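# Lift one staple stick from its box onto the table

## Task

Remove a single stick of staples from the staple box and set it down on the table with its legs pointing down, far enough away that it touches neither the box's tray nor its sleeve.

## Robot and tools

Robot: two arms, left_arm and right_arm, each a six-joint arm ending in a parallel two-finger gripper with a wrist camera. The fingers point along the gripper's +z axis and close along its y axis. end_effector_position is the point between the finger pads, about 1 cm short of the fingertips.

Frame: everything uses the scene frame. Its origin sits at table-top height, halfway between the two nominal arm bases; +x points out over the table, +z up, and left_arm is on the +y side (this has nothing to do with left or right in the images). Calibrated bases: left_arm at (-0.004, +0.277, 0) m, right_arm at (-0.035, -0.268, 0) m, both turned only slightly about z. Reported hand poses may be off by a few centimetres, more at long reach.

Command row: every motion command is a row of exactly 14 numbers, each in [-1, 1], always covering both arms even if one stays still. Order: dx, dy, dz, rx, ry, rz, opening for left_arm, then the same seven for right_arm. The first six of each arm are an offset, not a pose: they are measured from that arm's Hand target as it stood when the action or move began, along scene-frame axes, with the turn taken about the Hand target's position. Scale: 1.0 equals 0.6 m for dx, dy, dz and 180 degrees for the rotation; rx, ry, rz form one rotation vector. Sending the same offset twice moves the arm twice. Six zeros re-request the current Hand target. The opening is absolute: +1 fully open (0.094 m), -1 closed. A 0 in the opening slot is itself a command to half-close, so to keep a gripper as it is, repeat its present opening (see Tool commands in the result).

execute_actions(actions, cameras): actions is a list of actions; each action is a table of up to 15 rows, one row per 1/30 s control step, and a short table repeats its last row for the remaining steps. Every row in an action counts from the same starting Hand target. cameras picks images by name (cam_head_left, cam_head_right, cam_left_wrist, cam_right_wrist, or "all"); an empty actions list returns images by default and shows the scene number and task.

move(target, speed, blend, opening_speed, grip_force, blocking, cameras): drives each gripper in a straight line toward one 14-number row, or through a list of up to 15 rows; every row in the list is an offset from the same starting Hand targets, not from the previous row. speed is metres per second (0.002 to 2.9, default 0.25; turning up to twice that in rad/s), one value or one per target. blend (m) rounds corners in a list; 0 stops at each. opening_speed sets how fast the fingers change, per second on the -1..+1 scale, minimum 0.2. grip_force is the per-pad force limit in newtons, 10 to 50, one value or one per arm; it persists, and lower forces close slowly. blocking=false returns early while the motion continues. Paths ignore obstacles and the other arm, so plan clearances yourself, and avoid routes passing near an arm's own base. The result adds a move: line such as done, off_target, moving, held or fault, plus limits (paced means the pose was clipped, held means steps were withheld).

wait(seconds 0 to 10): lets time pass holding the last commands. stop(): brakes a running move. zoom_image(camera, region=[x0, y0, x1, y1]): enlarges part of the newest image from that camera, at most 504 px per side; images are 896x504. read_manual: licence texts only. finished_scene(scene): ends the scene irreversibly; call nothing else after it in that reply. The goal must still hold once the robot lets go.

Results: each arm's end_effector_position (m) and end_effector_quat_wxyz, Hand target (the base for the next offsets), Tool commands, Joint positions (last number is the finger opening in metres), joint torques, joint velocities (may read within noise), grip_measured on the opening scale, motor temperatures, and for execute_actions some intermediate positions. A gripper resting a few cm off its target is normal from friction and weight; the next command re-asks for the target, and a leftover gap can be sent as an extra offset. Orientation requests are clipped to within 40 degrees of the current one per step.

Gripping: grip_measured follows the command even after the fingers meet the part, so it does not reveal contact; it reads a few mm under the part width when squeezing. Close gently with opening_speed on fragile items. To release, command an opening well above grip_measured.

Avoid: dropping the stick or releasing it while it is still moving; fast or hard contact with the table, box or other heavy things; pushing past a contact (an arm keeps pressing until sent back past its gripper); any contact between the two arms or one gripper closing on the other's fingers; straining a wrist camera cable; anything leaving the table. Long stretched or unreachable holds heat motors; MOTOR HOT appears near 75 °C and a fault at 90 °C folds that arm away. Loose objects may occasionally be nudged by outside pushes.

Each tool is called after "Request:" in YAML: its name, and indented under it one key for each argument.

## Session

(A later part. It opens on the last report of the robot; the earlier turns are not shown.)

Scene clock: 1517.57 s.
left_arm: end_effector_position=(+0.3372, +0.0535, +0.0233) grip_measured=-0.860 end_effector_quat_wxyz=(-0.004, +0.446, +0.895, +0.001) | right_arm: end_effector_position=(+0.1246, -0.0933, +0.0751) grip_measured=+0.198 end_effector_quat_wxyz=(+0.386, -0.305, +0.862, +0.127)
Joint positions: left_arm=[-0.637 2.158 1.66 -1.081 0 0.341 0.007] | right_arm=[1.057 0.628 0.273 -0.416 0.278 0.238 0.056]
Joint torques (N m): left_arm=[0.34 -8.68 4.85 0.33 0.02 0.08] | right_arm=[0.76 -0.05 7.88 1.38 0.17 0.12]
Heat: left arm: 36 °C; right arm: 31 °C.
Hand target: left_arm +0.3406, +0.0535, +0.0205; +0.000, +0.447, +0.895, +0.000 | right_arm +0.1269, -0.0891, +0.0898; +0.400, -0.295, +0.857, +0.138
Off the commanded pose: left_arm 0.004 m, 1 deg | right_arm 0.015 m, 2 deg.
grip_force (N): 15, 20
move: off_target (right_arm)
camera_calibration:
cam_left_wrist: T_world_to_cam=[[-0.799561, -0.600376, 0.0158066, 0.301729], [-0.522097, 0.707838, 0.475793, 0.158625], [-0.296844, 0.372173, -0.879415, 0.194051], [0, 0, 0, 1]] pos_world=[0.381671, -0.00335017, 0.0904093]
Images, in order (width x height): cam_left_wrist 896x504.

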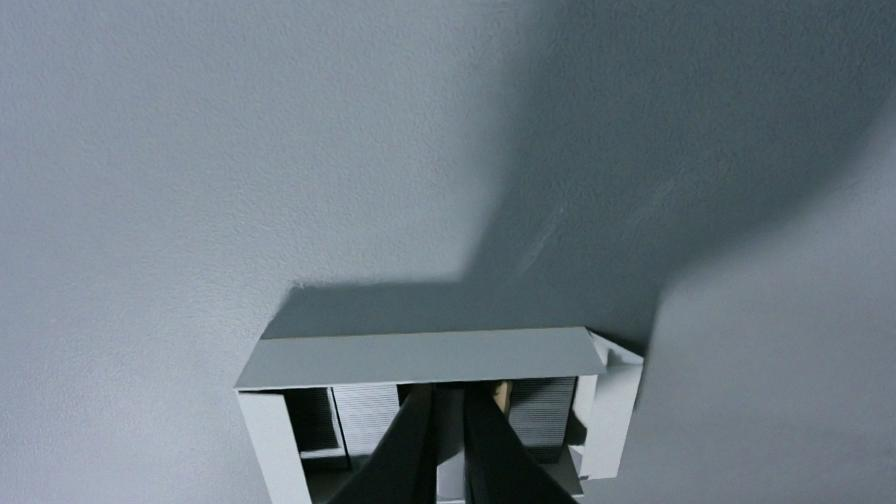

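Request:
move:
  target: [0,0,0.15,0,0,0,-1.0,0,0,0,0,0,0,0.2]
  speed: 0.06
  cameras: []

Request:
wait:
  seconds: 0.2
  cameras: ["all"]

Request:
zoom_image:
  camera: "cam_left_wrist"
  region: [320, 284, 580, 504]

Scene clock: 1525.90 s.
left_arm: end_effector_position=(+0.3352, +0.0548, +0.0891) grip_measured=-0.860 end_effector_quat_wxyz=(-0.026, +0.445, +0.895, +0.003) | right_arm: end_effector_position=(+0.1246, -0.0933, +0.0751) grip_measured=+0.198 end_effector_quat_wxyz=(+0.386, -0.305, +0.862, +0.127)
Joint positions: left_arm=[-0.637 2.158 1.922 -1.387 0 0.341 0.007] | right_arm=[1.057 0.628 0.273 -0.416 0.278 0.238 0.056]
Joint torques (N m): left_arm=[0.32 -11.78 8.13 -0.08 0.01 0.09] | right_arm=[0.54 -0.1 8.16 1.36 0.15 0.14]
Heat: left arm: 36 °C; right arm: 31 °C.
Hand target: left_arm +0.3406, +0.0534, +0.1105; +0.000, +0.447, +0.895, +0.000 | right_arm +0.1269, -0.0891, +0.0898; +0.400, -0.295, +0.857, +0.138
Off the commanded pose: left_arm 0.022 m, 3 deg | right_arm 0.015 m, 2 deg.
grip_force (N): 15, 20
move: off_target (left_arm, right_arm)
No camera images: "cameras" was empty.

Scene clock: 1526.10 s.
left_arm: end_effector_position=(+0.3351, +0.0549, +0.0891) grip_measured=-0.860 end_effector_quat_wxyz=(-0.026, +0.445, +0.895, +0.003) | right_arm: end_effector_position=(+0.1246, -0.0933, +0.0751) grip_measured=+0.198 end_effector_quat_wxyz=(+0.386, -0.305, +0.862, +0.127)
Joint positions: left_arm=[-0.637 2.158 1.922 -1.387 0 0.341 0.007] | right_arm=[1.057 0.628 0.273 -0.416 0.278 0.238 0.056]
Joint torques (N m): left_arm=[0.32 -11.74 8.12 -0.07 0.01 0.08] | right_arm=[0.7 0.03 8.05 1.33 0.17 0.16]
Heat: left arm: 36 °C; right arm: 31 °C.
Hand target: left_arm +0.3406, +0.0535, +0.1105; +0.000, +0.447, +0.895, +0.000 | right_arm +0.1269, -0.0891, +0.0898; +0.400, -0.295, +0.857, +0.138
Tool commands: left_gripper/opening=-1.0 right_gripper/opening=+0.2
Off the commanded pose: left_arm 0.022 m, 3 deg | right_arm 0.015 m, 2 deg.
grip_force (N): 15, 20
wait: 0.20 s; at rest by 0.17 s
camera_calibration:
cam_left_wrist: T_world_to_cam=[[-0.798697, -0.600959, 0.0305235, 0.298223], [-0.504167, 0.696023, 0.511241, 0.116735], [-0.32848, 0.392938, -0.858895, 0.258506], [0, 0, 0, 1]] pos_world=[0.381958, -0.00360696, 0.153247]
cam_right_wrist: T_world_to_cam=[[0.624082, -0.780525, 0.0360816, -0.15642], [-0.711711, -0.586905, -0.386018, 0.0992389], [0.322473, 0.215227, -0.921785, 0.140707], [0, 0, 0, 1]] pos_world=[0.122874, -0.0941301, 0.173653]

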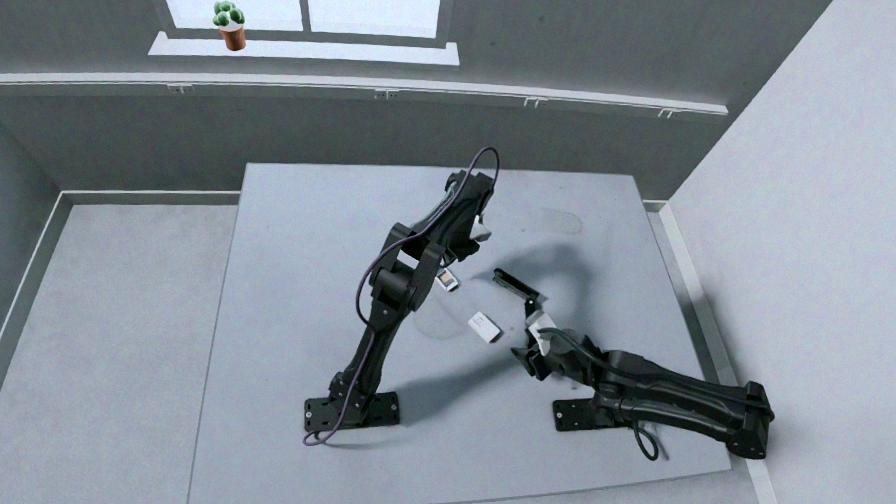

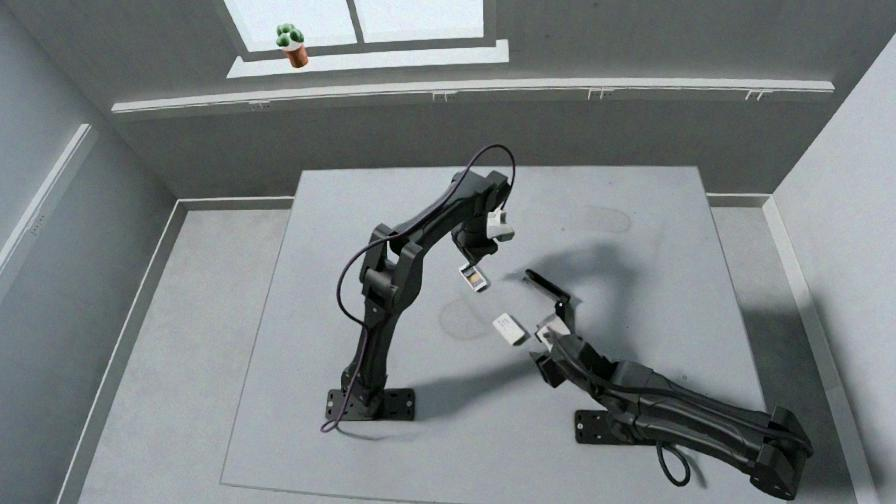

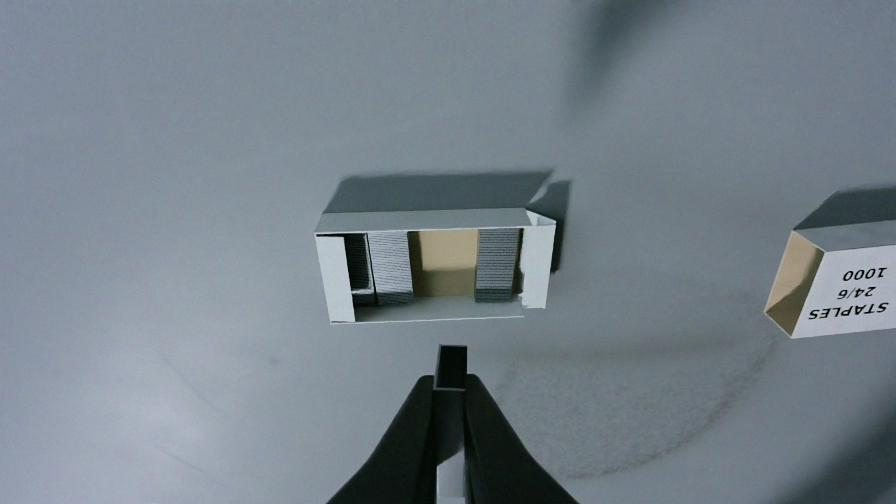

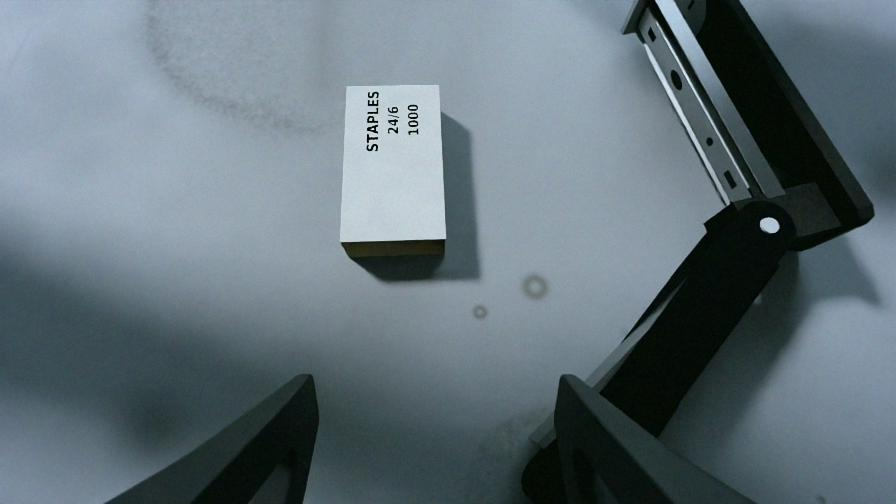

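Scaled by 1.938 from the camera's 896x504 image, which has a finer 1280x720 frame.

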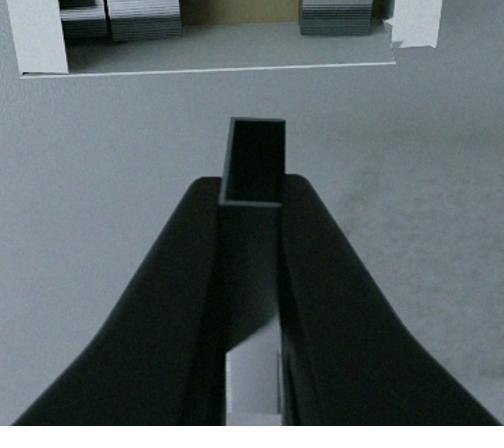

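Request:
zoom_image:
  camera: "cam_left_wrist"
  region: [415, 335, 485, 400]

Scaled by 7.200 from the camera's 896x504 image, which has a finer 1280x720 frame.

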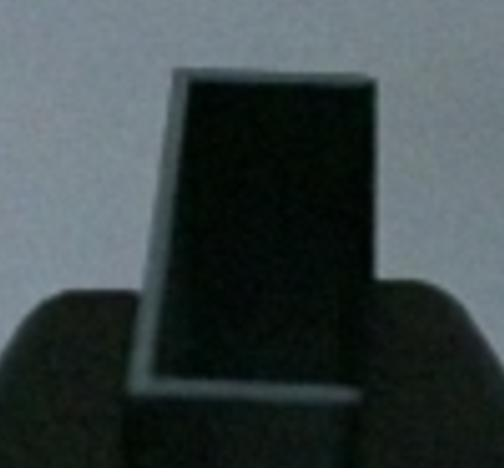

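Request:
move:
  target: [0.0,0.2617,0.0,0,0,0.239,-1.0,0,0,0,0,0,0,0.2]
  speed: 0.2
  cameras: []

Request:
wait:
  seconds: 0.2
  cameras: ["cam_left_wrist","cam_head_left"]

Scene clock: 1567.03 s.
left_arm: end_effector_position=(+0.3368, +0.2112, +0.0994) grip_measured=-0.860 end_effector_quat_wxyz=(-0.025, +0.092, +0.995, +0.003) | right_arm: end_effector_position=(+0.1246, -0.0933, +0.0751) grip_measured=+0.198 end_effector_quat_wxyz=(+0.386, -0.305, +0.862, +0.127)
Joint positions: left_arm=[-0.248 1.912 1.601 -1.311 0 -0.01 0.007] | right_arm=[1.057 0.628 0.273 -0.416 0.278 0.238 0.056]
Joint torques (N m): left_arm=[0.03 -10.28 4.85 0.26 0.02 -0.07] | right_arm=[0.87 -0.02 8.12 1.36 0.14 0.15]
Heat: left arm: 38 °C; right arm: 32 °C.
Hand target: left_arm +0.3405, +0.2105, +0.1104; +0.000, +0.087, +0.996, +0.000 | right_arm +0.1269, -0.0891, +0.0898; +0.400, -0.295, +0.857, +0.138
Off the commanded pose: left_arm 0.012 m, 3 deg | right_arm 0.015 m, 2 deg.
grip_force (N): 15, 20
move: off_target (left_arm, right_arm)
No camera images: "cameras" was empty.

Scene clock: 1567.23 s.
left_arm: end_effector_position=(+0.3369, +0.2111, +0.0994) grip_measured=-0.860 end_effector_quat_wxyz=(-0.025, +0.092, +0.995, +0.003) | right_arm: end_effector_position=(+0.1246, -0.0933, +0.0751) grip_measured=+0.198 end_effector_quat_wxyz=(+0.386, -0.305, +0.862, +0.127)
Joint positions: left_arm=[-0.248 1.912 1.601 -1.31 0 -0.01 0.007] | right_arm=[1.057 0.628 0.273 -0.416 0.278 0.238 0.056]
Joint torques (N m): left_arm=[0.02 -10.25 4.88 0.26 0.01 -0.08] | right_arm=[0.79 -0.17 8.14 1.33 0.14 0.11]
Heat: left arm: 38 °C; right arm: 32 °C.
Hand target: left_arm +0.3406, +0.2105, +0.1104; +0.000, +0.087, +0.996, +0.000 | right_arm +0.1269, -0.0891, +0.0898; +0.400, -0.295, +0.857, +0.138
Tool commands: left_gripper/opening=-1.0 right_gripper/opening=+0.2
Off the commanded pose: left_arm 0.012 m, 3 deg | right_arm 0.015 m, 2 deg.
grip_force (N): 15, 20
wait: 0.20 s; at rest by 0.17 s
camera_calibration:
cam_left_wrist: T_world_to_cam=[[-0.185034, -0.982653, 0.0124696, 0.26885], [-0.84292, 0.16522, 0.512044, 0.229659], [-0.505222, 0.0842346, -0.858869, 0.331273], [0, 0, 0, 1]] pos_world=[0.410697, 0.198337, 0.163572]
Images, in order (width x height): cam_head_left 896x504, cam_left_wrist 896x504.

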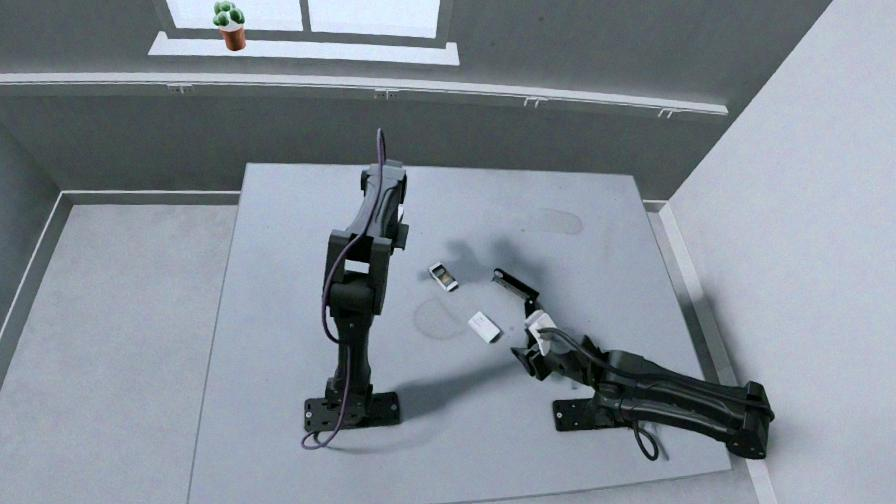

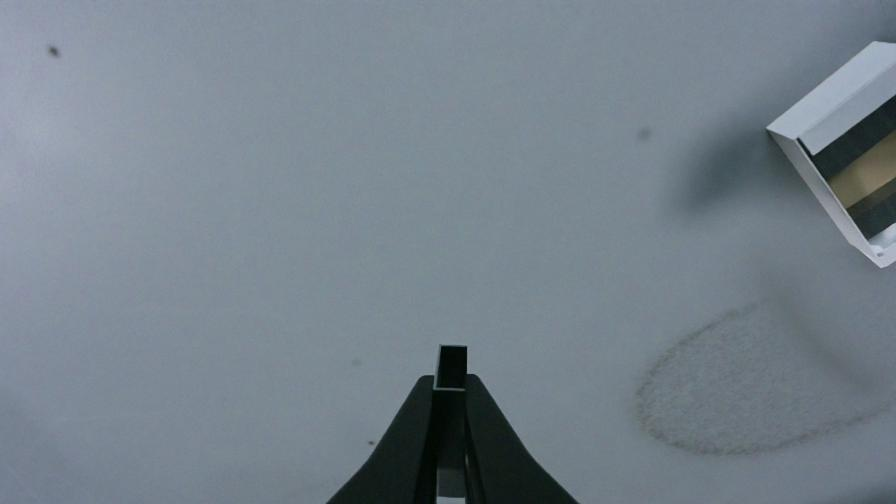

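Request:
move:
  target: [0.0,0.0,-0.117,0,0,0,-1.0,0,0,0,0,0,0,0.2]
  speed: 0.06
  cameras: []

Request:
move:
  target: [0.0,0.0,-0.02,0,0,0,-1.0,0,0,0,0,0,0,0.2]
  speed: 0.02
  cameras: ["cam_left_wrist"]

Scene clock: 1572.50 s.
left_arm: end_effector_position=(+0.3373, +0.2111, +0.0422) grip_measured=-0.860 end_effector_quat_wxyz=(-0.006, +0.092, +0.996, +0.001) | right_arm: end_effector_position=(+0.1246, -0.0933, +0.0751) grip_measured=+0.198 end_effector_quat_wxyz=(+0.386, -0.305, +0.862, +0.127)
Joint positions: left_arm=[-0.248 1.917 1.379 -1.044 0 -0.01 0.007] | right_arm=[1.057 0.628 0.273 -0.416 0.278 0.238 0.056]
Joint torques (N m): left_arm=[0.03 -7.15 4.83 0.37 0.02 -0.09] | right_arm=[0.49 -0.21 7.9 1.33 0.19 0.16]
Heat: left arm: 38 °C; right arm: 32 °C.
Hand target: left_arm +0.3407, +0.2105, +0.0403; +0.000, +0.087, +0.996, +0.000 | right_arm +0.1269, -0.0891, +0.0898; +0.400, -0.295, +0.857, +0.138
Off the commanded pose: left_arm 0.004 m, 1 deg | right_arm 0.015 m, 2 deg.
grip_force (N): 15, 20
move: off_target (right_arm)
No camera images: "cameras" was empty.

Scene clock: 1573.60 s.
left_arm: end_effector_position=(+0.3377, +0.2110, +0.0308) grip_measured=-0.860 end_effector_quat_wxyz=(-0.005, +0.092, +0.996, +0.001) | right_arm: end_effector_position=(+0.1246, -0.0933, +0.0751) grip_measured=+0.198 end_effector_quat_wxyz=(+0.386, -0.305, +0.862, +0.127)
Joint positions: left_arm=[-0.248 1.93 1.349 -1 0 -0.01 0.007] | right_arm=[1.057 0.628 0.273 -0.416 0.278 0.238 0.056]
Joint torques (N m): left_arm=[0.02 -7.08 4.68 0.34 0.01 -0.1] | right_arm=[0.57 -0.05 8.2 1.36 0.13 0.15]
Heat: left arm: 37 °C; right arm: 32 °C.
Hand target: left_arm +0.3406, +0.2105, +0.0283; +0.000, +0.087, +0.996, +0.000 | right_arm +0.1269, -0.0891, +0.0898; +0.400, -0.295, +0.857, +0.138
Off the commanded pose: left_arm 0.004 m, 1 deg | right_arm 0.015 m, 2 deg.
grip_force (N): 15, 20
move: off_target (right_arm)
camera_calibration:
cam_left_wrist: T_world_to_cam=[[-0.185162, -0.982625, 0.0127465, 0.269768], [-0.862459, 0.168708, 0.477182, 0.272408], [-0.471042, 0.0773626, -0.878712, 0.26327], [0, 0, 0, 1]] pos_world=[0.408902, 0.198756, 0.097912]
Images, in order (width x height): cam_left_wrist 896x504.

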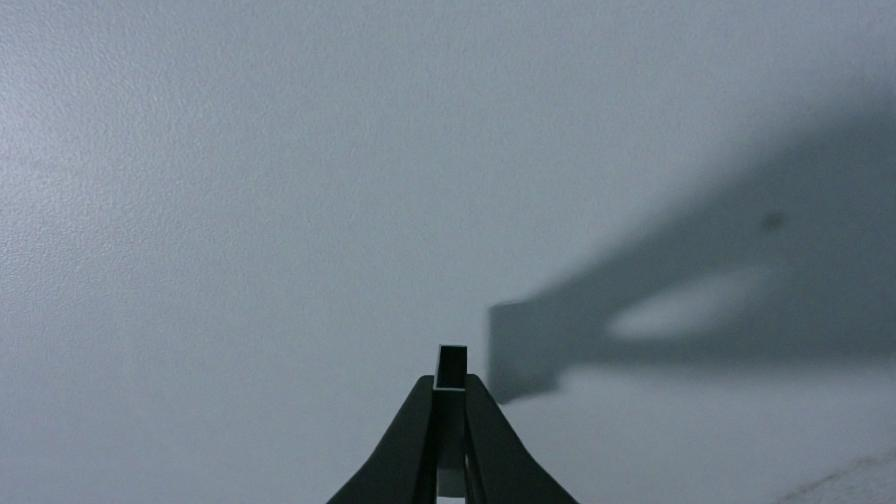

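Request:
move:
  target: [0.0,0.0,-0.01,0,0,0,-1.0,0,0,0,0,0,0,0.2]
  speed: 0.02
  cameras: []

Request:
move:
  target: [0.0,0.0,-0.005,0,0,0,-1.0,0,0,0,0,0,0,0.2]
  speed: 0.02
  cameras: ["cam_left_wrist"]

Scene clock: 1579.47 s.
left_arm: end_effector_position=(+0.3377, +0.2110, +0.0249) grip_measured=-0.860 end_effector_quat_wxyz=(-0.005, +0.092, +0.996, +0.001) | right_arm: end_effector_position=(+0.1246, -0.0933, +0.0751) grip_measured=+0.198 end_effector_quat_wxyz=(+0.386, -0.305, +0.862, +0.127)
Joint positions: left_arm=[-0.248 1.938 1.335 -0.978 0 -0.01 0.007] | right_arm=[1.057 0.628 0.273 -0.416 0.278 0.238 0.056]
Joint torques (N m): left_arm=[0.03 -7.1 4.62 0.34 0.01 -0.08] | right_arm=[0.79 -0.25 7.95 1.31 0.19 0.11]
Heat: left arm: 36 °C; right arm: 32 °C.
Hand target: left_arm +0.3406, +0.2105, +0.0223; +0.000, +0.087, +0.996, +0.000 | right_arm +0.1269, -0.0891, +0.0898; +0.400, -0.295, +0.857, +0.138
Off the commanded pose: left_arm 0.004 m, 1 deg | right_arm 0.015 m, 2 deg.
grip_force (N): 15, 20
move: off_target (right_arm)
No camera images: "cameras" was empty.

Scene clock: 1580.23 s.
left_arm: end_effector_position=(+0.3377, +0.2110, +0.0218) grip_measured=-0.860 end_effector_quat_wxyz=(-0.005, +0.092, +0.996, +0.001) | right_arm: end_effector_position=(+0.1246, -0.0933, +0.0751) grip_measured=+0.198 end_effector_quat_wxyz=(+0.386, -0.305, +0.862, +0.127)
Joint positions: left_arm=[-0.248 1.943 1.328 -0.967 0 -0.01 0.007] | right_arm=[1.057 0.628 0.273 -0.416 0.278 0.238 0.056]
Joint torques (N m): left_arm=[-0.01 -7.15 4.62 0.35 0.02 -0.09] | right_arm=[0.58 -0.13 8.03 1.36 0.16 0.18]
Heat: left arm: 36 °C; right arm: 32 °C.
Hand target: left_arm +0.3407, +0.2105, +0.0193; +0.001, +0.087, +0.996, +0.000 | right_arm +0.1269, -0.0891, +0.0898; +0.400, -0.295, +0.857, +0.138
Off the commanded pose: left_arm 0.004 m, 1 deg | right_arm 0.015 m, 2 deg.
grip_force (N): 15, 20
move: off_target (right_arm)
camera_calibration:
cam_left_wrist: T_world_to_cam=[[-0.185162, -0.982625, 0.0127465, 0.269901], [-0.862459, 0.168708, 0.477182, 0.276788], [-0.471042, 0.0773626, -0.878712, 0.255409], [0, 0, 0, 1]] pos_world=[0.409002, 0.198756, 0.088912]
Images, in order (width x height): cam_left_wrist 896x504.

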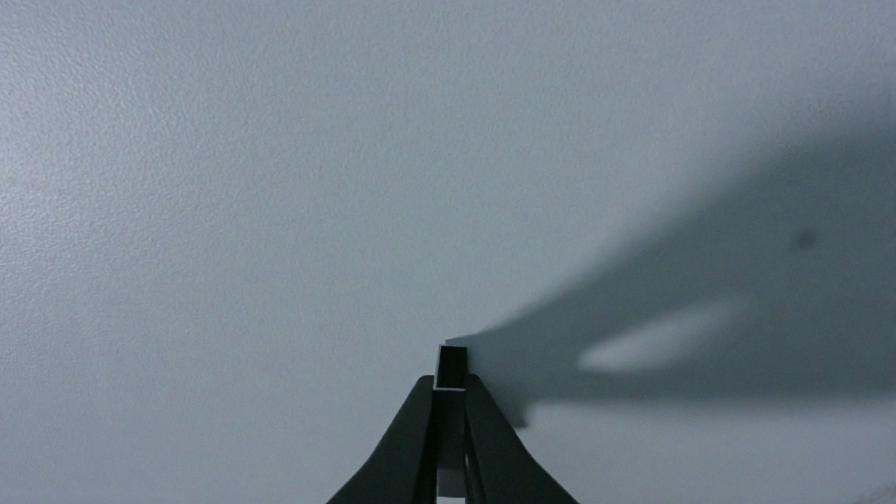

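Request:
move:
  target: [0.0,0.0,-0.0067,0,0,0,-1.0,0,0,0,0,0,0,0.2]
  speed: 0.02
  cameras: ["cam_left_wrist"]

Scene clock: 1583.93 s.
left_arm: end_effector_position=(+0.3386, +0.2108, +0.0205) grip_measured=-0.861 end_effector_quat_wxyz=(-0.003, +0.092, +0.996, +0.000) | right_arm: end_effector_position=(+0.1246, -0.0933, +0.0751) grip_measured=+0.198 end_effector_quat_wxyz=(+0.386, -0.305, +0.862, +0.127)
Joint positions: left_arm=[-0.248 1.943 1.324 -0.957 0 -0.01 0.007] | right_arm=[1.057 0.628 0.273 -0.416 0.278 0.238 0.056]
Joint torques (N m): left_arm=[0.02 -6.8 4.22 0.43 0.02 -0.09] | right_arm=[0.66 -0.29 8.09 1.37 0.2 0.14]
Heat: left arm: 36 °C; right arm: 32 °C.
Hand target: left_arm +0.3406, +0.2105, +0.0154; +0.000, +0.088, +0.996, +0.000 | right_arm +0.1269, -0.0891, +0.0898; +0.400, -0.295, +0.857, +0.138
Off the commanded pose: left_arm 0.006 m, 1 deg | right_arm 0.015 m, 2 deg.
grip_force (N): 15, 20
move: off_target (right_arm)
camera_calibration:
cam_left_wrist: T_world_to_cam=[[-0.185219, -0.982614, 0.0127971, 0.269925], [-0.864576, 0.169132, 0.473184, 0.278836], [-0.467122, 0.0765787, -0.88087, 0.253512], [0, 0, 0, 1]] pos_world=[0.409491, 0.198658, 0.0879163]
Images, in order (width x height): cam_left_wrist 896x504.

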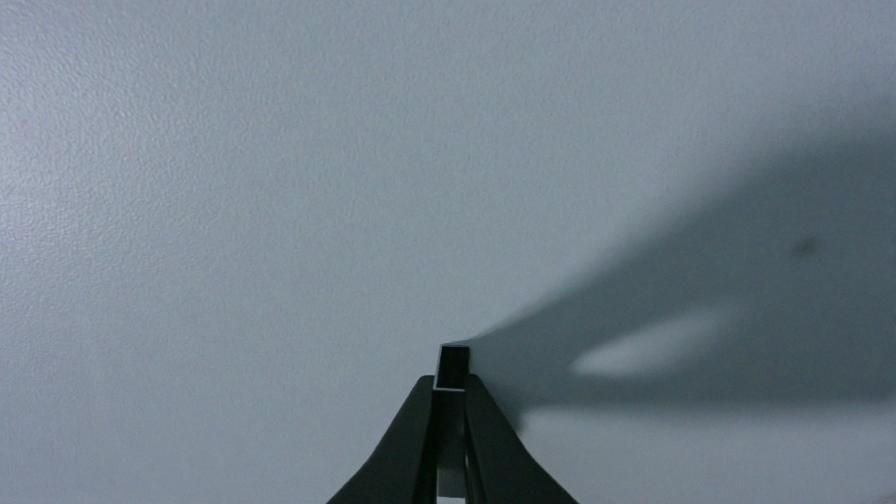

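Request:
move:
  target: [0.0,0.0,0.0,0,0,0,0.1,0,0,0,0,0,0,0.2]
  speed: 0.02
  opening_speed: 0.4
  cameras: ["cam_left_wrist"]

Scene clock: 1609.53 s.
left_arm: end_effector_position=(+0.3380, +0.2109, +0.0182) grip_measured=+0.098 end_effector_quat_wxyz=(-0.004, +0.092, +0.996, +0.001) | right_arm: end_effector_position=(+0.1246, -0.0933, +0.0751) grip_measured=+0.198 end_effector_quat_wxyz=(+0.386, -0.305, +0.862, +0.127)
Joint positions: left_arm=[-0.248 1.948 1.32 -0.951 0 -0.01 0.052] | right_arm=[1.057 0.628 0.273 -0.416 0.278 0.238 0.056]
Joint torques (N m): left_arm=[0.01 -7.06 4.55 0.36 0.02 -0.08] | right_arm=[0.66 -0.2 8.2 1.3 0.19 0.11]
Heat: left arm: 35 °C; right arm: 32 °C.
Hand target: left_arm +0.3406, +0.2105, +0.0153; +0.000, +0.088, +0.996, +0.000 | right_arm +0.1269, -0.0891, +0.0898; +0.400, -0.295, +0.857, +0.138
Off the commanded pose: left_arm 0.004 m, 1 deg | right_arm 0.015 m, 2 deg.
grip_force (N): 15, 20
move: off_target (right_arm)
camera_calibration:
cam_left_wrist: T_world_to_cam=[[-0.185258, -0.982607, 0.0127363, 0.269922], [-0.863143, 0.168903, 0.475873, 0.279045], [-0.469748, 0.0771663, -0.879422, 0.251917], [0, 0, 0, 1]] pos_world=[0.409199, 0.198657, 0.0853134]
Images, in order (width x height): cam_left_wrist 896x504.

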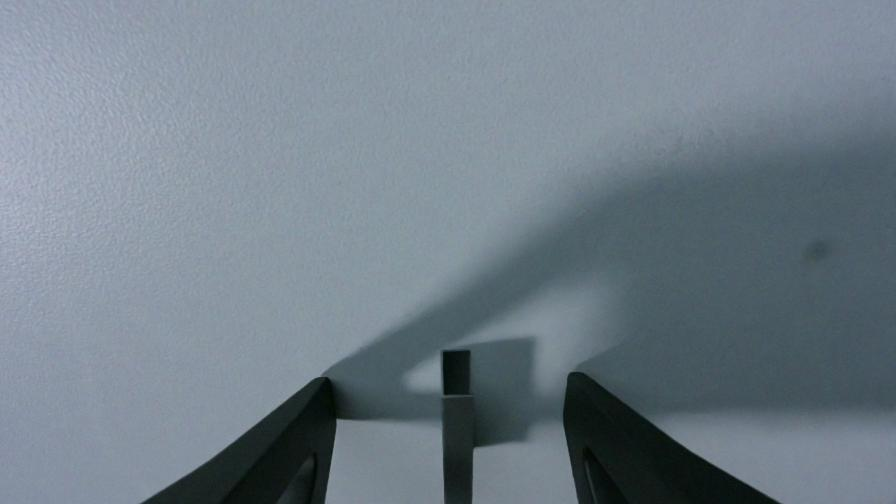

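Request:
move:
  target:
    - [0.0,0.0,0.09,0,0,0,0.1,0,0,0,0,0,0,0.2]
    - [0.0,0.0,0.014,0,0,0,0.1,0,0,0,0,0,0,0.2]
  speed: [0.08,0.03]
  cameras: ["cam_left_wrist"]

Scene clock: 1617.53 s.
left_arm: end_effector_position=(+0.3375, +0.2110, +0.0259) grip_measured=+0.098 end_effector_quat_wxyz=(-0.006, +0.092, +0.996, +0.001) | right_arm: end_effector_position=(+0.1246, -0.0933, +0.0751) grip_measured=+0.198 end_effector_quat_wxyz=(+0.386, -0.305, +0.862, +0.127)
Joint positions: left_arm=[-0.248 1.937 1.338 -0.983 0 -0.01 0.052] | right_arm=[1.057 0.628 0.273 -0.416 0.278 0.238 0.056]
Joint torques (N m): left_arm=[0.02 -7.2 4.67 0.32 0.01 -0.09] | right_arm=[0.66 -0.27 8.06 1.36 0.15 0.14]
Heat: left arm: 34 °C; right arm: 32 °C.
Hand target: left_arm +0.3407, +0.2105, +0.0237; +0.001, +0.088, +0.996, +0.000 | right_arm +0.1269, -0.0891, +0.0898; +0.400, -0.295, +0.857, +0.138
Off the commanded pose: left_arm 0.004 m, 1 deg | right_arm 0.015 m, 2 deg.
grip_force (N): 15, 20
move: off_target (right_arm)
camera_calibration:
cam_left_wrist: T_world_to_cam=[[-0.18513, -0.982632, 0.0127251, 0.269805], [-0.86193, 0.168582, 0.47818, 0.274474], [-0.47202, 0.0775575, -0.87817, 0.259053], [0, 0, 0, 1]] pos_world=[0.408805, 0.198756, 0.0928109]
Images, in order (width x height): cam_left_wrist 896x504.

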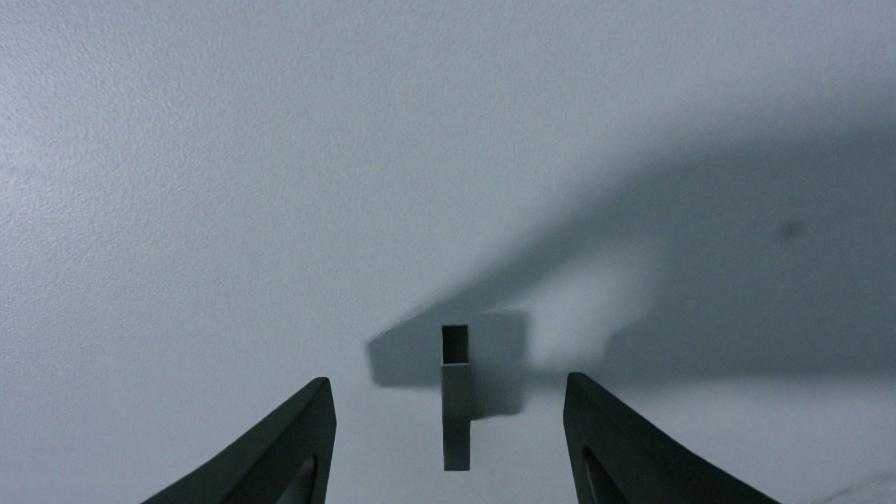

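Request:
move:
  target: [-0.0104,-0.0557,0.0,0,0,0,0.1,0,0,0,0,0,0,0.2]
  speed: 0.04
  cameras: ["cam_left_wrist"]

Scene clock: 1626.60 s.
left_arm: end_effector_position=(+0.3296, +0.1799, +0.0241) grip_measured=+0.098 end_effector_quat_wxyz=(-0.008, +0.090, +0.996, +0.002) | right_arm: end_effector_position=(+0.1246, -0.0933, +0.0751) grip_measured=+0.198 end_effector_quat_wxyz=(+0.386, -0.305, +0.862, +0.127)
Joint positions: left_arm=[-0.34 1.943 1.338 -0.982 0 -0.106 0.052] | right_arm=[1.057 0.628 0.273 -0.416 0.278 0.238 0.056]
Joint torques (N m): left_arm=[-0.32 -7.1 5.49 0.32 0.01 -0.09] | right_arm=[0.57 -0.18 8.09 1.37 0.14 0.09]
Heat: left arm: 34 °C; right arm: 32 °C.
Hand target: left_arm +0.3344, +0.1770, +0.0236; +0.000, +0.088, +0.996, +0.000 | right_arm +0.1269, -0.0891, +0.0898; +0.400, -0.295, +0.857, +0.138
Off the commanded pose: left_arm 0.006 m, 1 deg | right_arm 0.015 m, 2 deg.
grip_force (N): 15, 20
move: off_target (right_arm)
camera_calibration:
cam_left_wrist: T_world_to_cam=[[-0.181713, -0.983289, 0.0111296, 0.236846], [-0.860338, 0.164453, 0.482467, 0.273826], [-0.476235, 0.0780955, -0.875843, 0.257416], [0, 0, 0, 1]] pos_world=[0.401212, 0.167754, 0.0907083]
Images, in order (width x height): cam_left_wrist 896x504.

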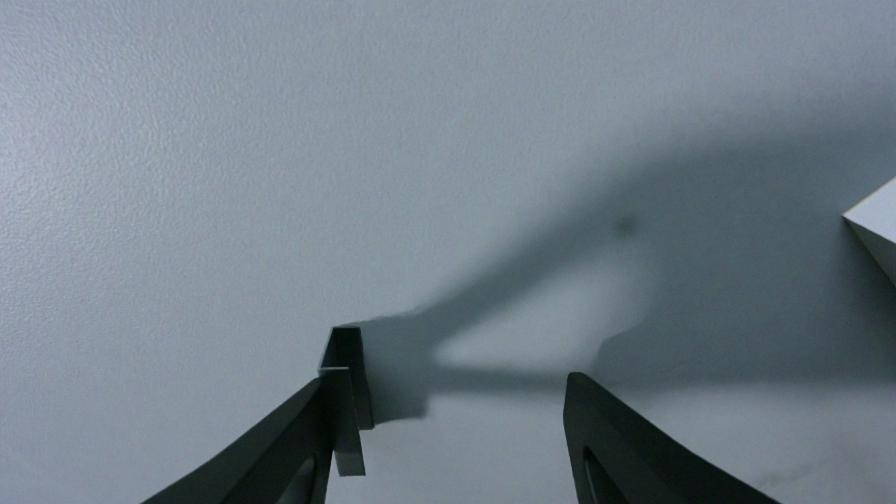

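Request:
move:
  target: [-0.004,-0.022,0.0,0,0,0,0.1,0,0,0,0,0,0,0.2]
  speed: 0.03
  cameras: ["cam_left_wrist"]

Scene clock: 1630.97 s.
left_arm: end_effector_position=(+0.3254, +0.1682, +0.0224) grip_measured=+0.098 end_effector_quat_wxyz=(-0.010, +0.089, +0.996, +0.003) | right_arm: end_effector_position=(+0.1246, -0.0933, +0.0751) grip_measured=+0.198 end_effector_quat_wxyz=(+0.386, -0.305, +0.862, +0.127)
Joint positions: left_arm=[-0.376 1.948 1.338 -0.982 0 -0.143 0.052] | right_arm=[1.057 0.628 0.273 -0.416 0.278 0.238 0.056]
Joint torques (N m): left_arm=[-0.44 -7.12 6.22 0.28 0.02 -0.08] | right_arm=[0.65 -0.36 8.06 1.32 0.19 0.17]
Heat: left arm: 34 °C; right arm: 32 °C.
Hand target: left_arm +0.3320, +0.1638, +0.0237; +0.000, +0.087, +0.996, +0.000 | right_arm +0.1269, -0.0891, +0.0898; +0.400, -0.295, +0.857, +0.138
Off the commanded pose: left_arm 0.008 m, 1 deg | right_arm 0.015 m, 2 deg.
grip_force (N): 15, 20
move: off_target (right_arm)
camera_calibration:
cam_left_wrist: T_world_to_cam=[[-0.180245, -0.983573, 0.00977108, 0.224156], [-0.858208, 0.16211, 0.487031, 0.272636], [-0.480614, 0.0793993, -0.87333, 0.256006], [0, 0, 0, 1]] pos_world=[0.397422, 0.15595, 0.088605]
Images, in order (width x height): cam_left_wrist 896x504.

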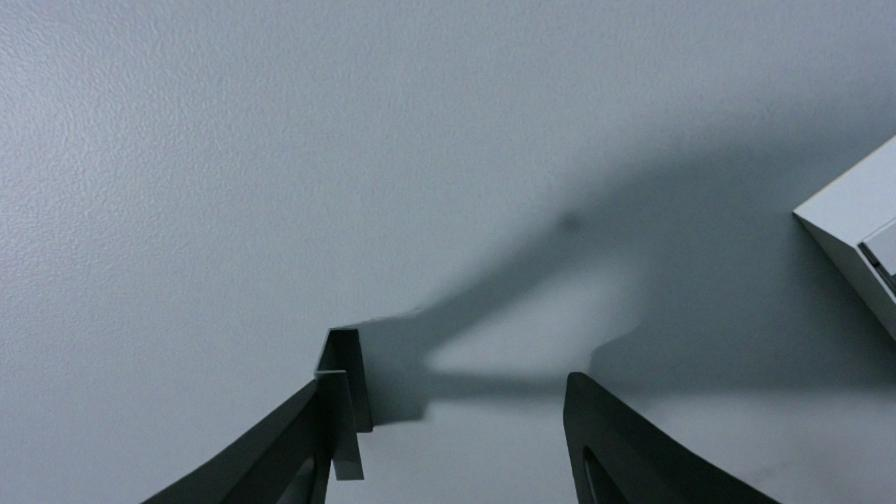

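Request:
move:
  target: [0.0008,0.0425,0.0,0,0,0,0.1,0,0,0,0,0,0,0.2]
  speed: 0.05
  cameras: ["cam_left_wrist"]

Scene clock: 1691.17 s.
left_arm: end_effector_position=(+0.3273, +0.1895, +0.0188) grip_measured=+0.098 end_effector_quat_wxyz=(-0.016, +0.085, +0.996, +0.003) | right_arm: end_effector_position=(+0.1246, -0.0933, +0.0751) grip_measured=+0.198 end_effector_quat_wxyz=(+0.386, -0.305, +0.862, +0.127)
Joint positions: left_arm=[-0.316 1.948 1.322 -0.978 0 -0.092 0.052] | right_arm=[1.057 0.628 0.273 -0.416 0.278 0.238 0.056]
Joint torques (N m): left_arm=[0.23 -8.79 4.55 0.32 0.01 0.1] | right_arm=[0.73 -0.09 8.14 1.31 0.18 0.12]
Heat: left arm: 33 °C; right arm: 32 °C.
Hand target: left_arm +0.3324, +0.1894, +0.0237; +0.000, +0.087, +0.996, +0.000 | right_arm +0.1269, -0.0891, +0.0898; +0.400, -0.295, +0.857, +0.138
Off the commanded pose: left_arm 0.007 m, 2 deg | right_arm 0.015 m, 2 deg.
grip_force (N): 15, 20
move: off_target (right_arm)
camera_calibration:
cam_left_wrist: T_world_to_cam=[[-0.171454, -0.985142, 0.00995714, 0.242882], [-0.854196, 0.153684, 0.49672, 0.272657], [-0.49087, 0.0766591, -0.867854, 0.255857], [0, 0, 0, 1]] pos_world=[0.400138, 0.177757, 0.0841935]
Images, in order (width x height): cam_left_wrist 896x504.

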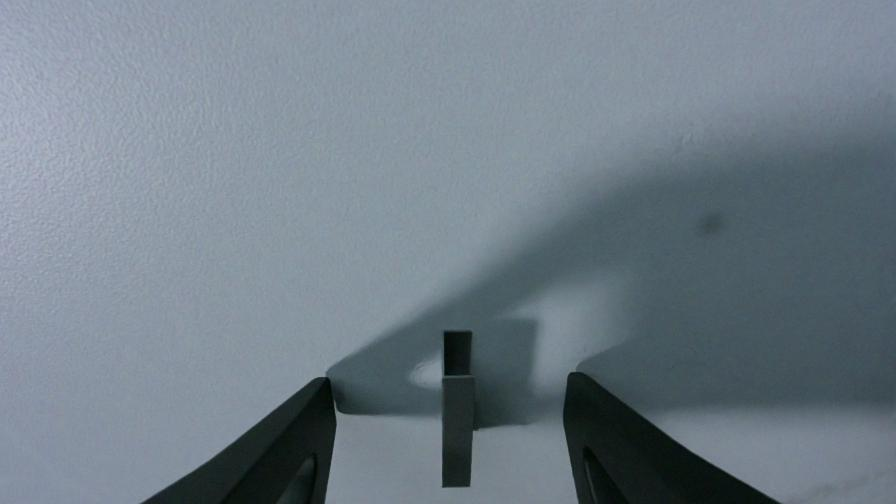

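Request:
move:
  target:
    - [0.0,0.0,0.08,0,0,0,0.1,0,0,0,0,0,0,0.2]
    - [0.0,0.0,-0.004,0,0,0,0.1,0,0,0,0,0,0,0.2]
  speed: [0.1,0.03]
  cameras: []

Request:
move:
  target: [0,0,0,0,0,0,-1.0,0,0,0,0,0,0,0.2]
  speed: 0.03
  opening_speed: 0.5
  cameras: ["cam_left_wrist"]

Scene clock: 1701.03 s.
left_arm: end_effector_position=(+0.3291, +0.1890, +0.0235) grip_measured=+0.098 end_effector_quat_wxyz=(-0.006, +0.085, +0.996, +0.001) | right_arm: end_effector_position=(+0.1246, -0.0933, +0.0751) grip_measured=+0.198 end_effector_quat_wxyz=(+0.386, -0.305, +0.862, +0.127)
Joint positions: left_arm=[-0.316 1.929 1.316 -0.969 0 -0.091 0.052] | right_arm=[1.057 0.628 0.273 -0.416 0.278 0.238 0.056]
Joint torques (N m): left_arm=[0.27 -7.06 4.66 0.33 0.02 0.1] | right_arm=[0.59 -0.06 8.28 1.34 0.15 0.14]
Heat: left arm: 33 °C; right arm: 32 °C.
Hand target: left_arm +0.3324, +0.1894, +0.0212; +0.000, +0.088, +0.996, +0.000 | right_arm +0.1269, -0.0891, +0.0898; +0.400, -0.295, +0.857, +0.138
Off the commanded pose: left_arm 0.004 m, 1 deg | right_arm 0.015 m, 2 deg.
grip_force (N): 15, 20
move: off_target (right_arm)
No camera images: "cameras" was empty.

Scene clock: 1706.10 s.
left_arm: end_effector_position=(+0.3293, +0.1889, +0.0235) grip_measured=-0.861 end_effector_quat_wxyz=(-0.005, +0.085, +0.996, +0.001) | right_arm: end_effector_position=(+0.1246, -0.0933, +0.0751) grip_measured=+0.198 end_effector_quat_wxyz=(+0.386, -0.305, +0.862, +0.127)
Joint positions: left_arm=[-0.316 1.929 1.316 -0.969 0 -0.091 0.007] | right_arm=[1.057 0.628 0.273 -0.416 0.278 0.238 0.056]
Joint torques (N m): left_arm=[0.25 -7.1 4.63 0.35 0.02 0.1] | right_arm=[0.69 -0.24 8.08 1.35 0.18 0.15]
Heat: left arm: 33 °C; right arm: 32 °C.
Hand target: left_arm +0.3324, +0.1894, +0.0212; +0.000, +0.087, +0.996, +0.000 | right_arm +0.1269, -0.0891, +0.0898; +0.400, -0.295, +0.857, +0.138
Off the commanded pose: left_arm 0.004 m, 1 deg | right_arm 0.015 m, 2 deg.
grip_force (N): 15, 20
move: off_target (right_arm)
camera_calibration:
cam_left_wrist: T_world_to_cam=[[-0.172404, -0.984955, 0.0118378, 0.242906], [-0.864493, 0.157057, 0.477478, 0.275285], [-0.472154, 0.0720852, -0.878564, 0.255907], [0, 0, 0, 1]] pos_world=[0.400687, 0.177569, 0.0905129]
Images, in order (width x height): cam_left_wrist 896x504.

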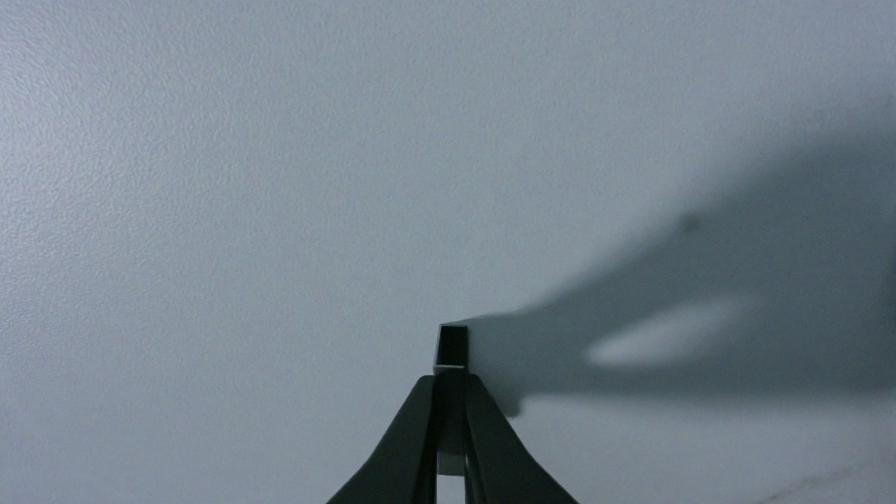

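Request:
move:
  target: [0.0,0.0,0.1,0.23,-0.0397,0,-1.0,0,0,0,0,0,0,0.2]
  speed: 0.15
  cameras: ["cam_left_wrist","cam_head_left"]

Scene clock: 1714.23 s.
left_arm: end_effector_position=(+0.3266, +0.1911, +0.0750) grip_measured=-0.862 end_effector_quat_wxyz=(+0.018, +0.086, +0.933, +0.350) | right_arm: end_effector_position=(+0.1246, -0.0933, +0.0751) grip_measured=+0.198 end_effector_quat_wxyz=(+0.386, -0.305, +0.862, +0.127)
Joint positions: left_arm=[-0.631 2.109 1.594 -1.407 -0.638 -0.51 0.006] | right_arm=[1.057 0.628 0.273 -0.416 0.278 0.238 0.056]
Joint torques (N m): left_arm=[-0.39 -7.8 7.3 -0.61 -0.54 -0.13] | right_arm=[0.54 -0.13 8.23 1.35 0.17 0.11]
Heat: left arm: 33 °C; right arm: 32 °C.
Hand target: left_arm +0.3324, +0.1893, +0.0812; +0.030, +0.082, +0.930, +0.357 | right_arm +0.1269, -0.0891, +0.0898; +0.400, -0.295, +0.857, +0.138
Off the commanded pose: left_arm 0.009 m, 2 deg | right_arm 0.015 m, 2 deg.
grip_force (N): 15, 20
move: off_target (right_arm)
camera_calibration:
cam_left_wrist: T_world_to_cam=[[-0.151977, -0.748198, -0.645835, 0.24135], [-0.91226, -0.145283, 0.382982, 0.328445], [-0.380375, 0.647374, -0.660471, 0.143545], [0, 0, 0, 1]] pos_world=[0.390907, 0.135368, 0.124891]
Images, in order (width x height): cam_head_left 896x504, cam_left_wrist 896x504.

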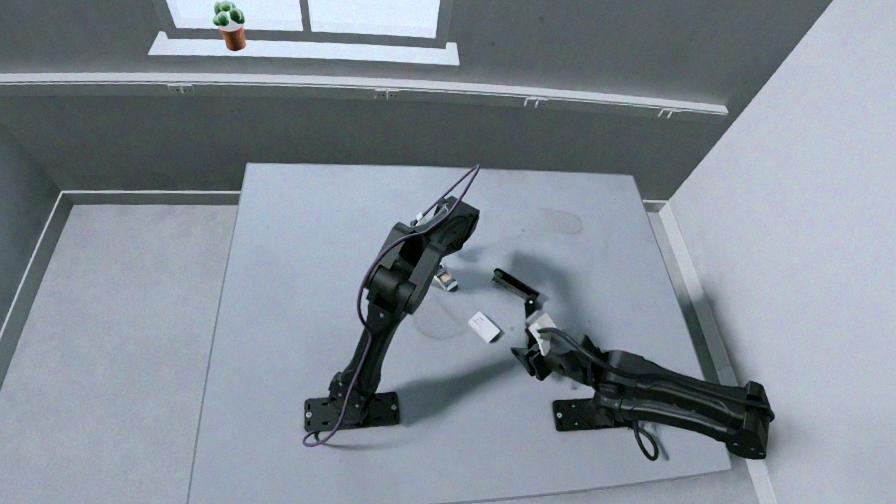

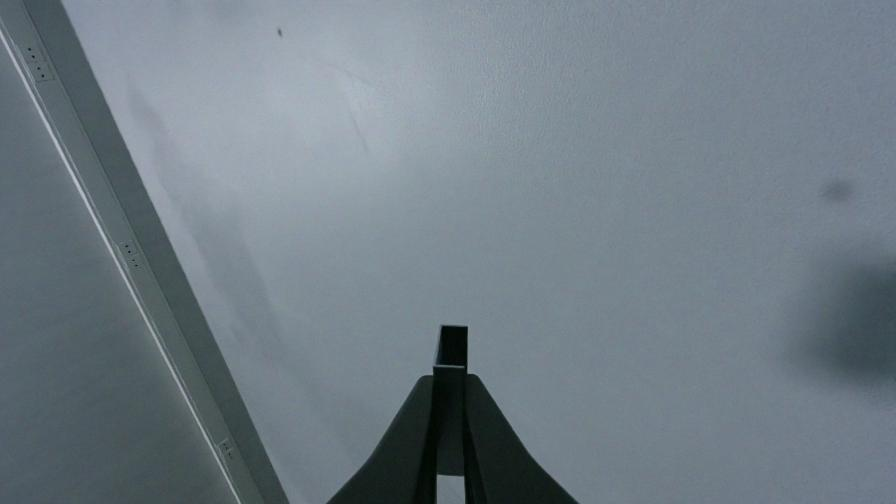

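Request:
move:
  target: [0.0,0.0,-0.065,0,0,0,-1.0,0,0,0,0,0,0,0.2]
  speed: 0.06
  cameras: ["cam_left_wrist"]

Scene clock: 1724.13 s.
left_arm: end_effector_position=(+0.3288, +0.1898, +0.0426) grip_measured=-0.862 end_effector_quat_wxyz=(+0.017, +0.085, +0.932, +0.351) | right_arm: end_effector_position=(+0.1246, -0.0933, +0.0751) grip_measured=+0.198 end_effector_quat_wxyz=(+0.386, -0.305, +0.862, +0.127)
Joint positions: left_arm=[-0.631 2.162 1.541 -1.304 -0.639 -0.512 0.006] | right_arm=[1.057 0.628 0.273 -0.416 0.278 0.238 0.056]
Joint torques (N m): left_arm=[-0.36 -8.21 4.16 -0.3 -0.54 -0.15] | right_arm=[0.65 -0.1 8.08 1.34 0.16 0.09]
Heat: left arm: 33 °C; right arm: 32 °C.
Hand target: left_arm +0.3324, +0.1893, +0.0422; +0.030, +0.082, +0.930, +0.357 | right_arm +0.1269, -0.0891, +0.0898; +0.400, -0.295, +0.857, +0.138
Off the commanded pose: left_arm 0.004 m, 2 deg | right_arm 0.015 m, 2 deg.
grip_force (N): 15, 20
move: off_target (right_arm)
camera_calibration:
cam_left_wrist: T_world_to_cam=[[-0.151692, -0.74706, -0.647218, 0.219466], [-0.91176, -0.147095, 0.38348, 0.342881], [-0.381685, 0.648278, -0.658826, 0.123908], [0, 0, 0, 1]] pos_world=[0.39321, 0.134063, 0.0921885]
Images, in order (width x height): cam_left_wrist 896x504.

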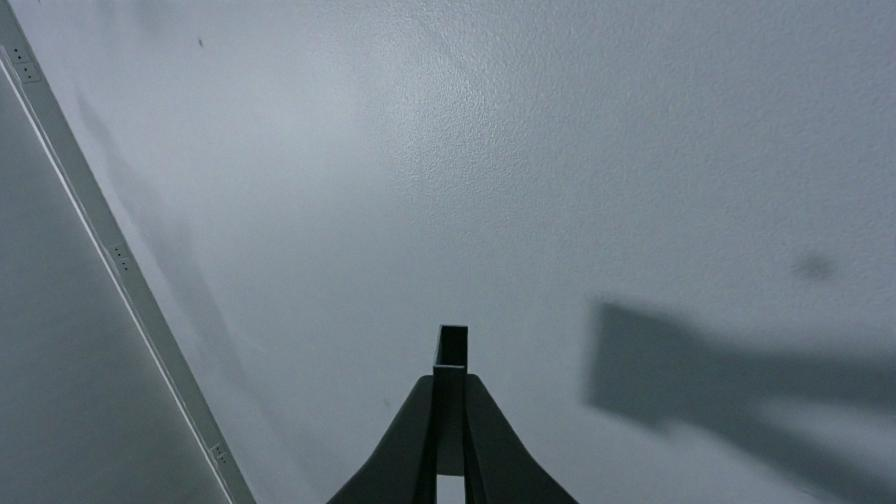

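Request:
move:
  target: [0.0,0.0,-0.02,0,0,0,-1.0,0,0,0,0,0,0,0.2]
  speed: 0.03
  cameras: ["cam_left_wrist"]

Request:
move:
  target: [0.0,0.0,-0.005,0,0,0,-1.0,0,0,0,0,0,0,0.2]
  speed: 0.03
  cameras: ["cam_left_wrist"]

Scene clock: 1728.57 s.
left_arm: end_effector_position=(+0.3293, +0.1895, +0.0313) grip_measured=-0.862 end_effector_quat_wxyz=(+0.018, +0.085, +0.933, +0.350) | right_arm: end_effector_position=(+0.1246, -0.0933, +0.0751) grip_measured=+0.198 end_effector_quat_wxyz=(+0.386, -0.305, +0.862, +0.127)
Joint positions: left_arm=[-0.631 2.178 1.52 -1.264 -0.639 -0.512 0.006] | right_arm=[1.057 0.628 0.273 -0.416 0.278 0.238 0.056]
Joint torques (N m): left_arm=[-0.39 -8.1 4.01 -0.32 -0.53 -0.16] | right_arm=[0.69 -0.1 8.21 1.35 0.14 0.13]
Heat: left arm: 33 °C; right arm: 32 °C.
Hand target: left_arm +0.3325, +0.1893, +0.0303; +0.030, +0.082, +0.930, +0.357 | right_arm +0.1269, -0.0891, +0.0898; +0.400, -0.295, +0.857, +0.138
Off the commanded pose: left_arm 0.003 m, 2 deg | right_arm 0.015 m, 2 deg.
grip_force (N): 15, 20
move: off_target (right_arm)
camera_calibration:
cam_left_wrist: T_world_to_cam=[[-0.150021, -0.748139, -0.646361, 0.21168], [-0.912742, -0.146468, 0.381379, 0.347901], [-0.379995, 0.647175, -0.660884, 0.11659], [0, 0, 0, 1]] pos_world=[0.393604, 0.133868, 0.0811921]
Images, in order (width x height): cam_left_wrist 896x504.

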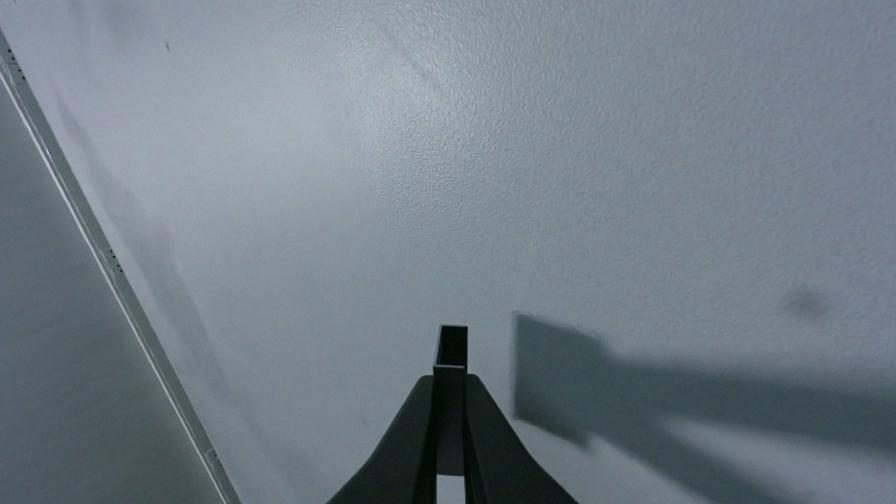

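Scene clock: 1729.43 s.
left_arm: end_effector_position=(+0.3294, +0.1894, +0.0285) grip_measured=-0.862 end_effector_quat_wxyz=(+0.019, +0.085, +0.933, +0.350) | right_arm: end_effector_position=(+0.1246, -0.0933, +0.0751) grip_measured=+0.198 end_effector_quat_wxyz=(+0.386, -0.305, +0.862, +0.127)
Joint positions: left_arm=[-0.631 2.182 1.515 -1.254 -0.639 -0.512 0.006] | right_arm=[1.057 0.628 0.273 -0.416 0.278 0.238 0.056]
Joint torques (N m): left_arm=[-0.38 -8.06 3.97 -0.3 -0.54 -0.15] | right_arm=[0.7 -0.17 8.25 1.37 0.15 0.11]
Heat: left arm: 33 °C; right arm: 32 °C.
Hand target: left_arm +0.3324, +0.1893, +0.0272; +0.030, +0.082, +0.930, +0.357 | right_arm +0.1269, -0.0891, +0.0898; +0.400, -0.295, +0.857, +0.138
Off the commanded pose: left_arm 0.003 m, 2 deg | right_arm 0.015 m, 2 deg.
grip_force (N): 15, 20
move: off_target (right_arm)
camera_calibration:
cam_left_wrist: T_world_to_cam=[[-0.149621, -0.748375, -0.64618, 0.209736], [-0.912981, -0.146322, 0.380861, 0.349121], [-0.379577, 0.646935, -0.661359, 0.114812], [0, 0, 0, 1]] pos_world=[0.393702, 0.133769, 0.0784929]
Images, in order (width x height): cam_left_wrist 896x504.

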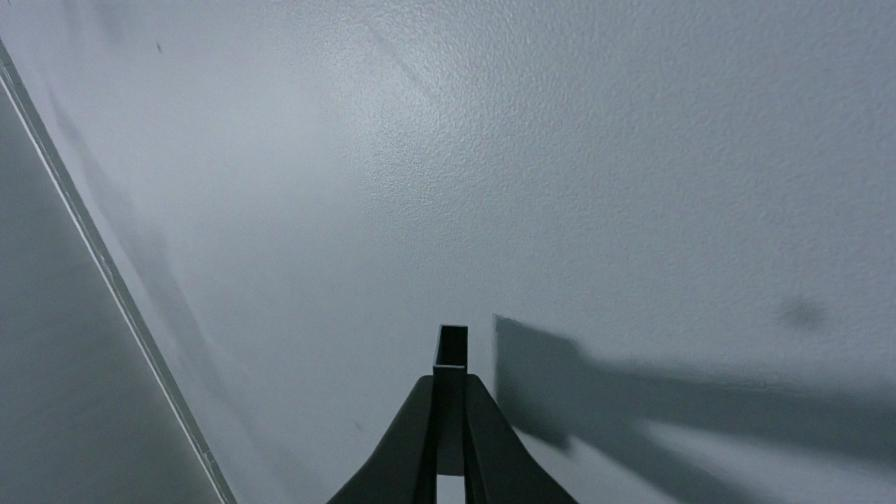

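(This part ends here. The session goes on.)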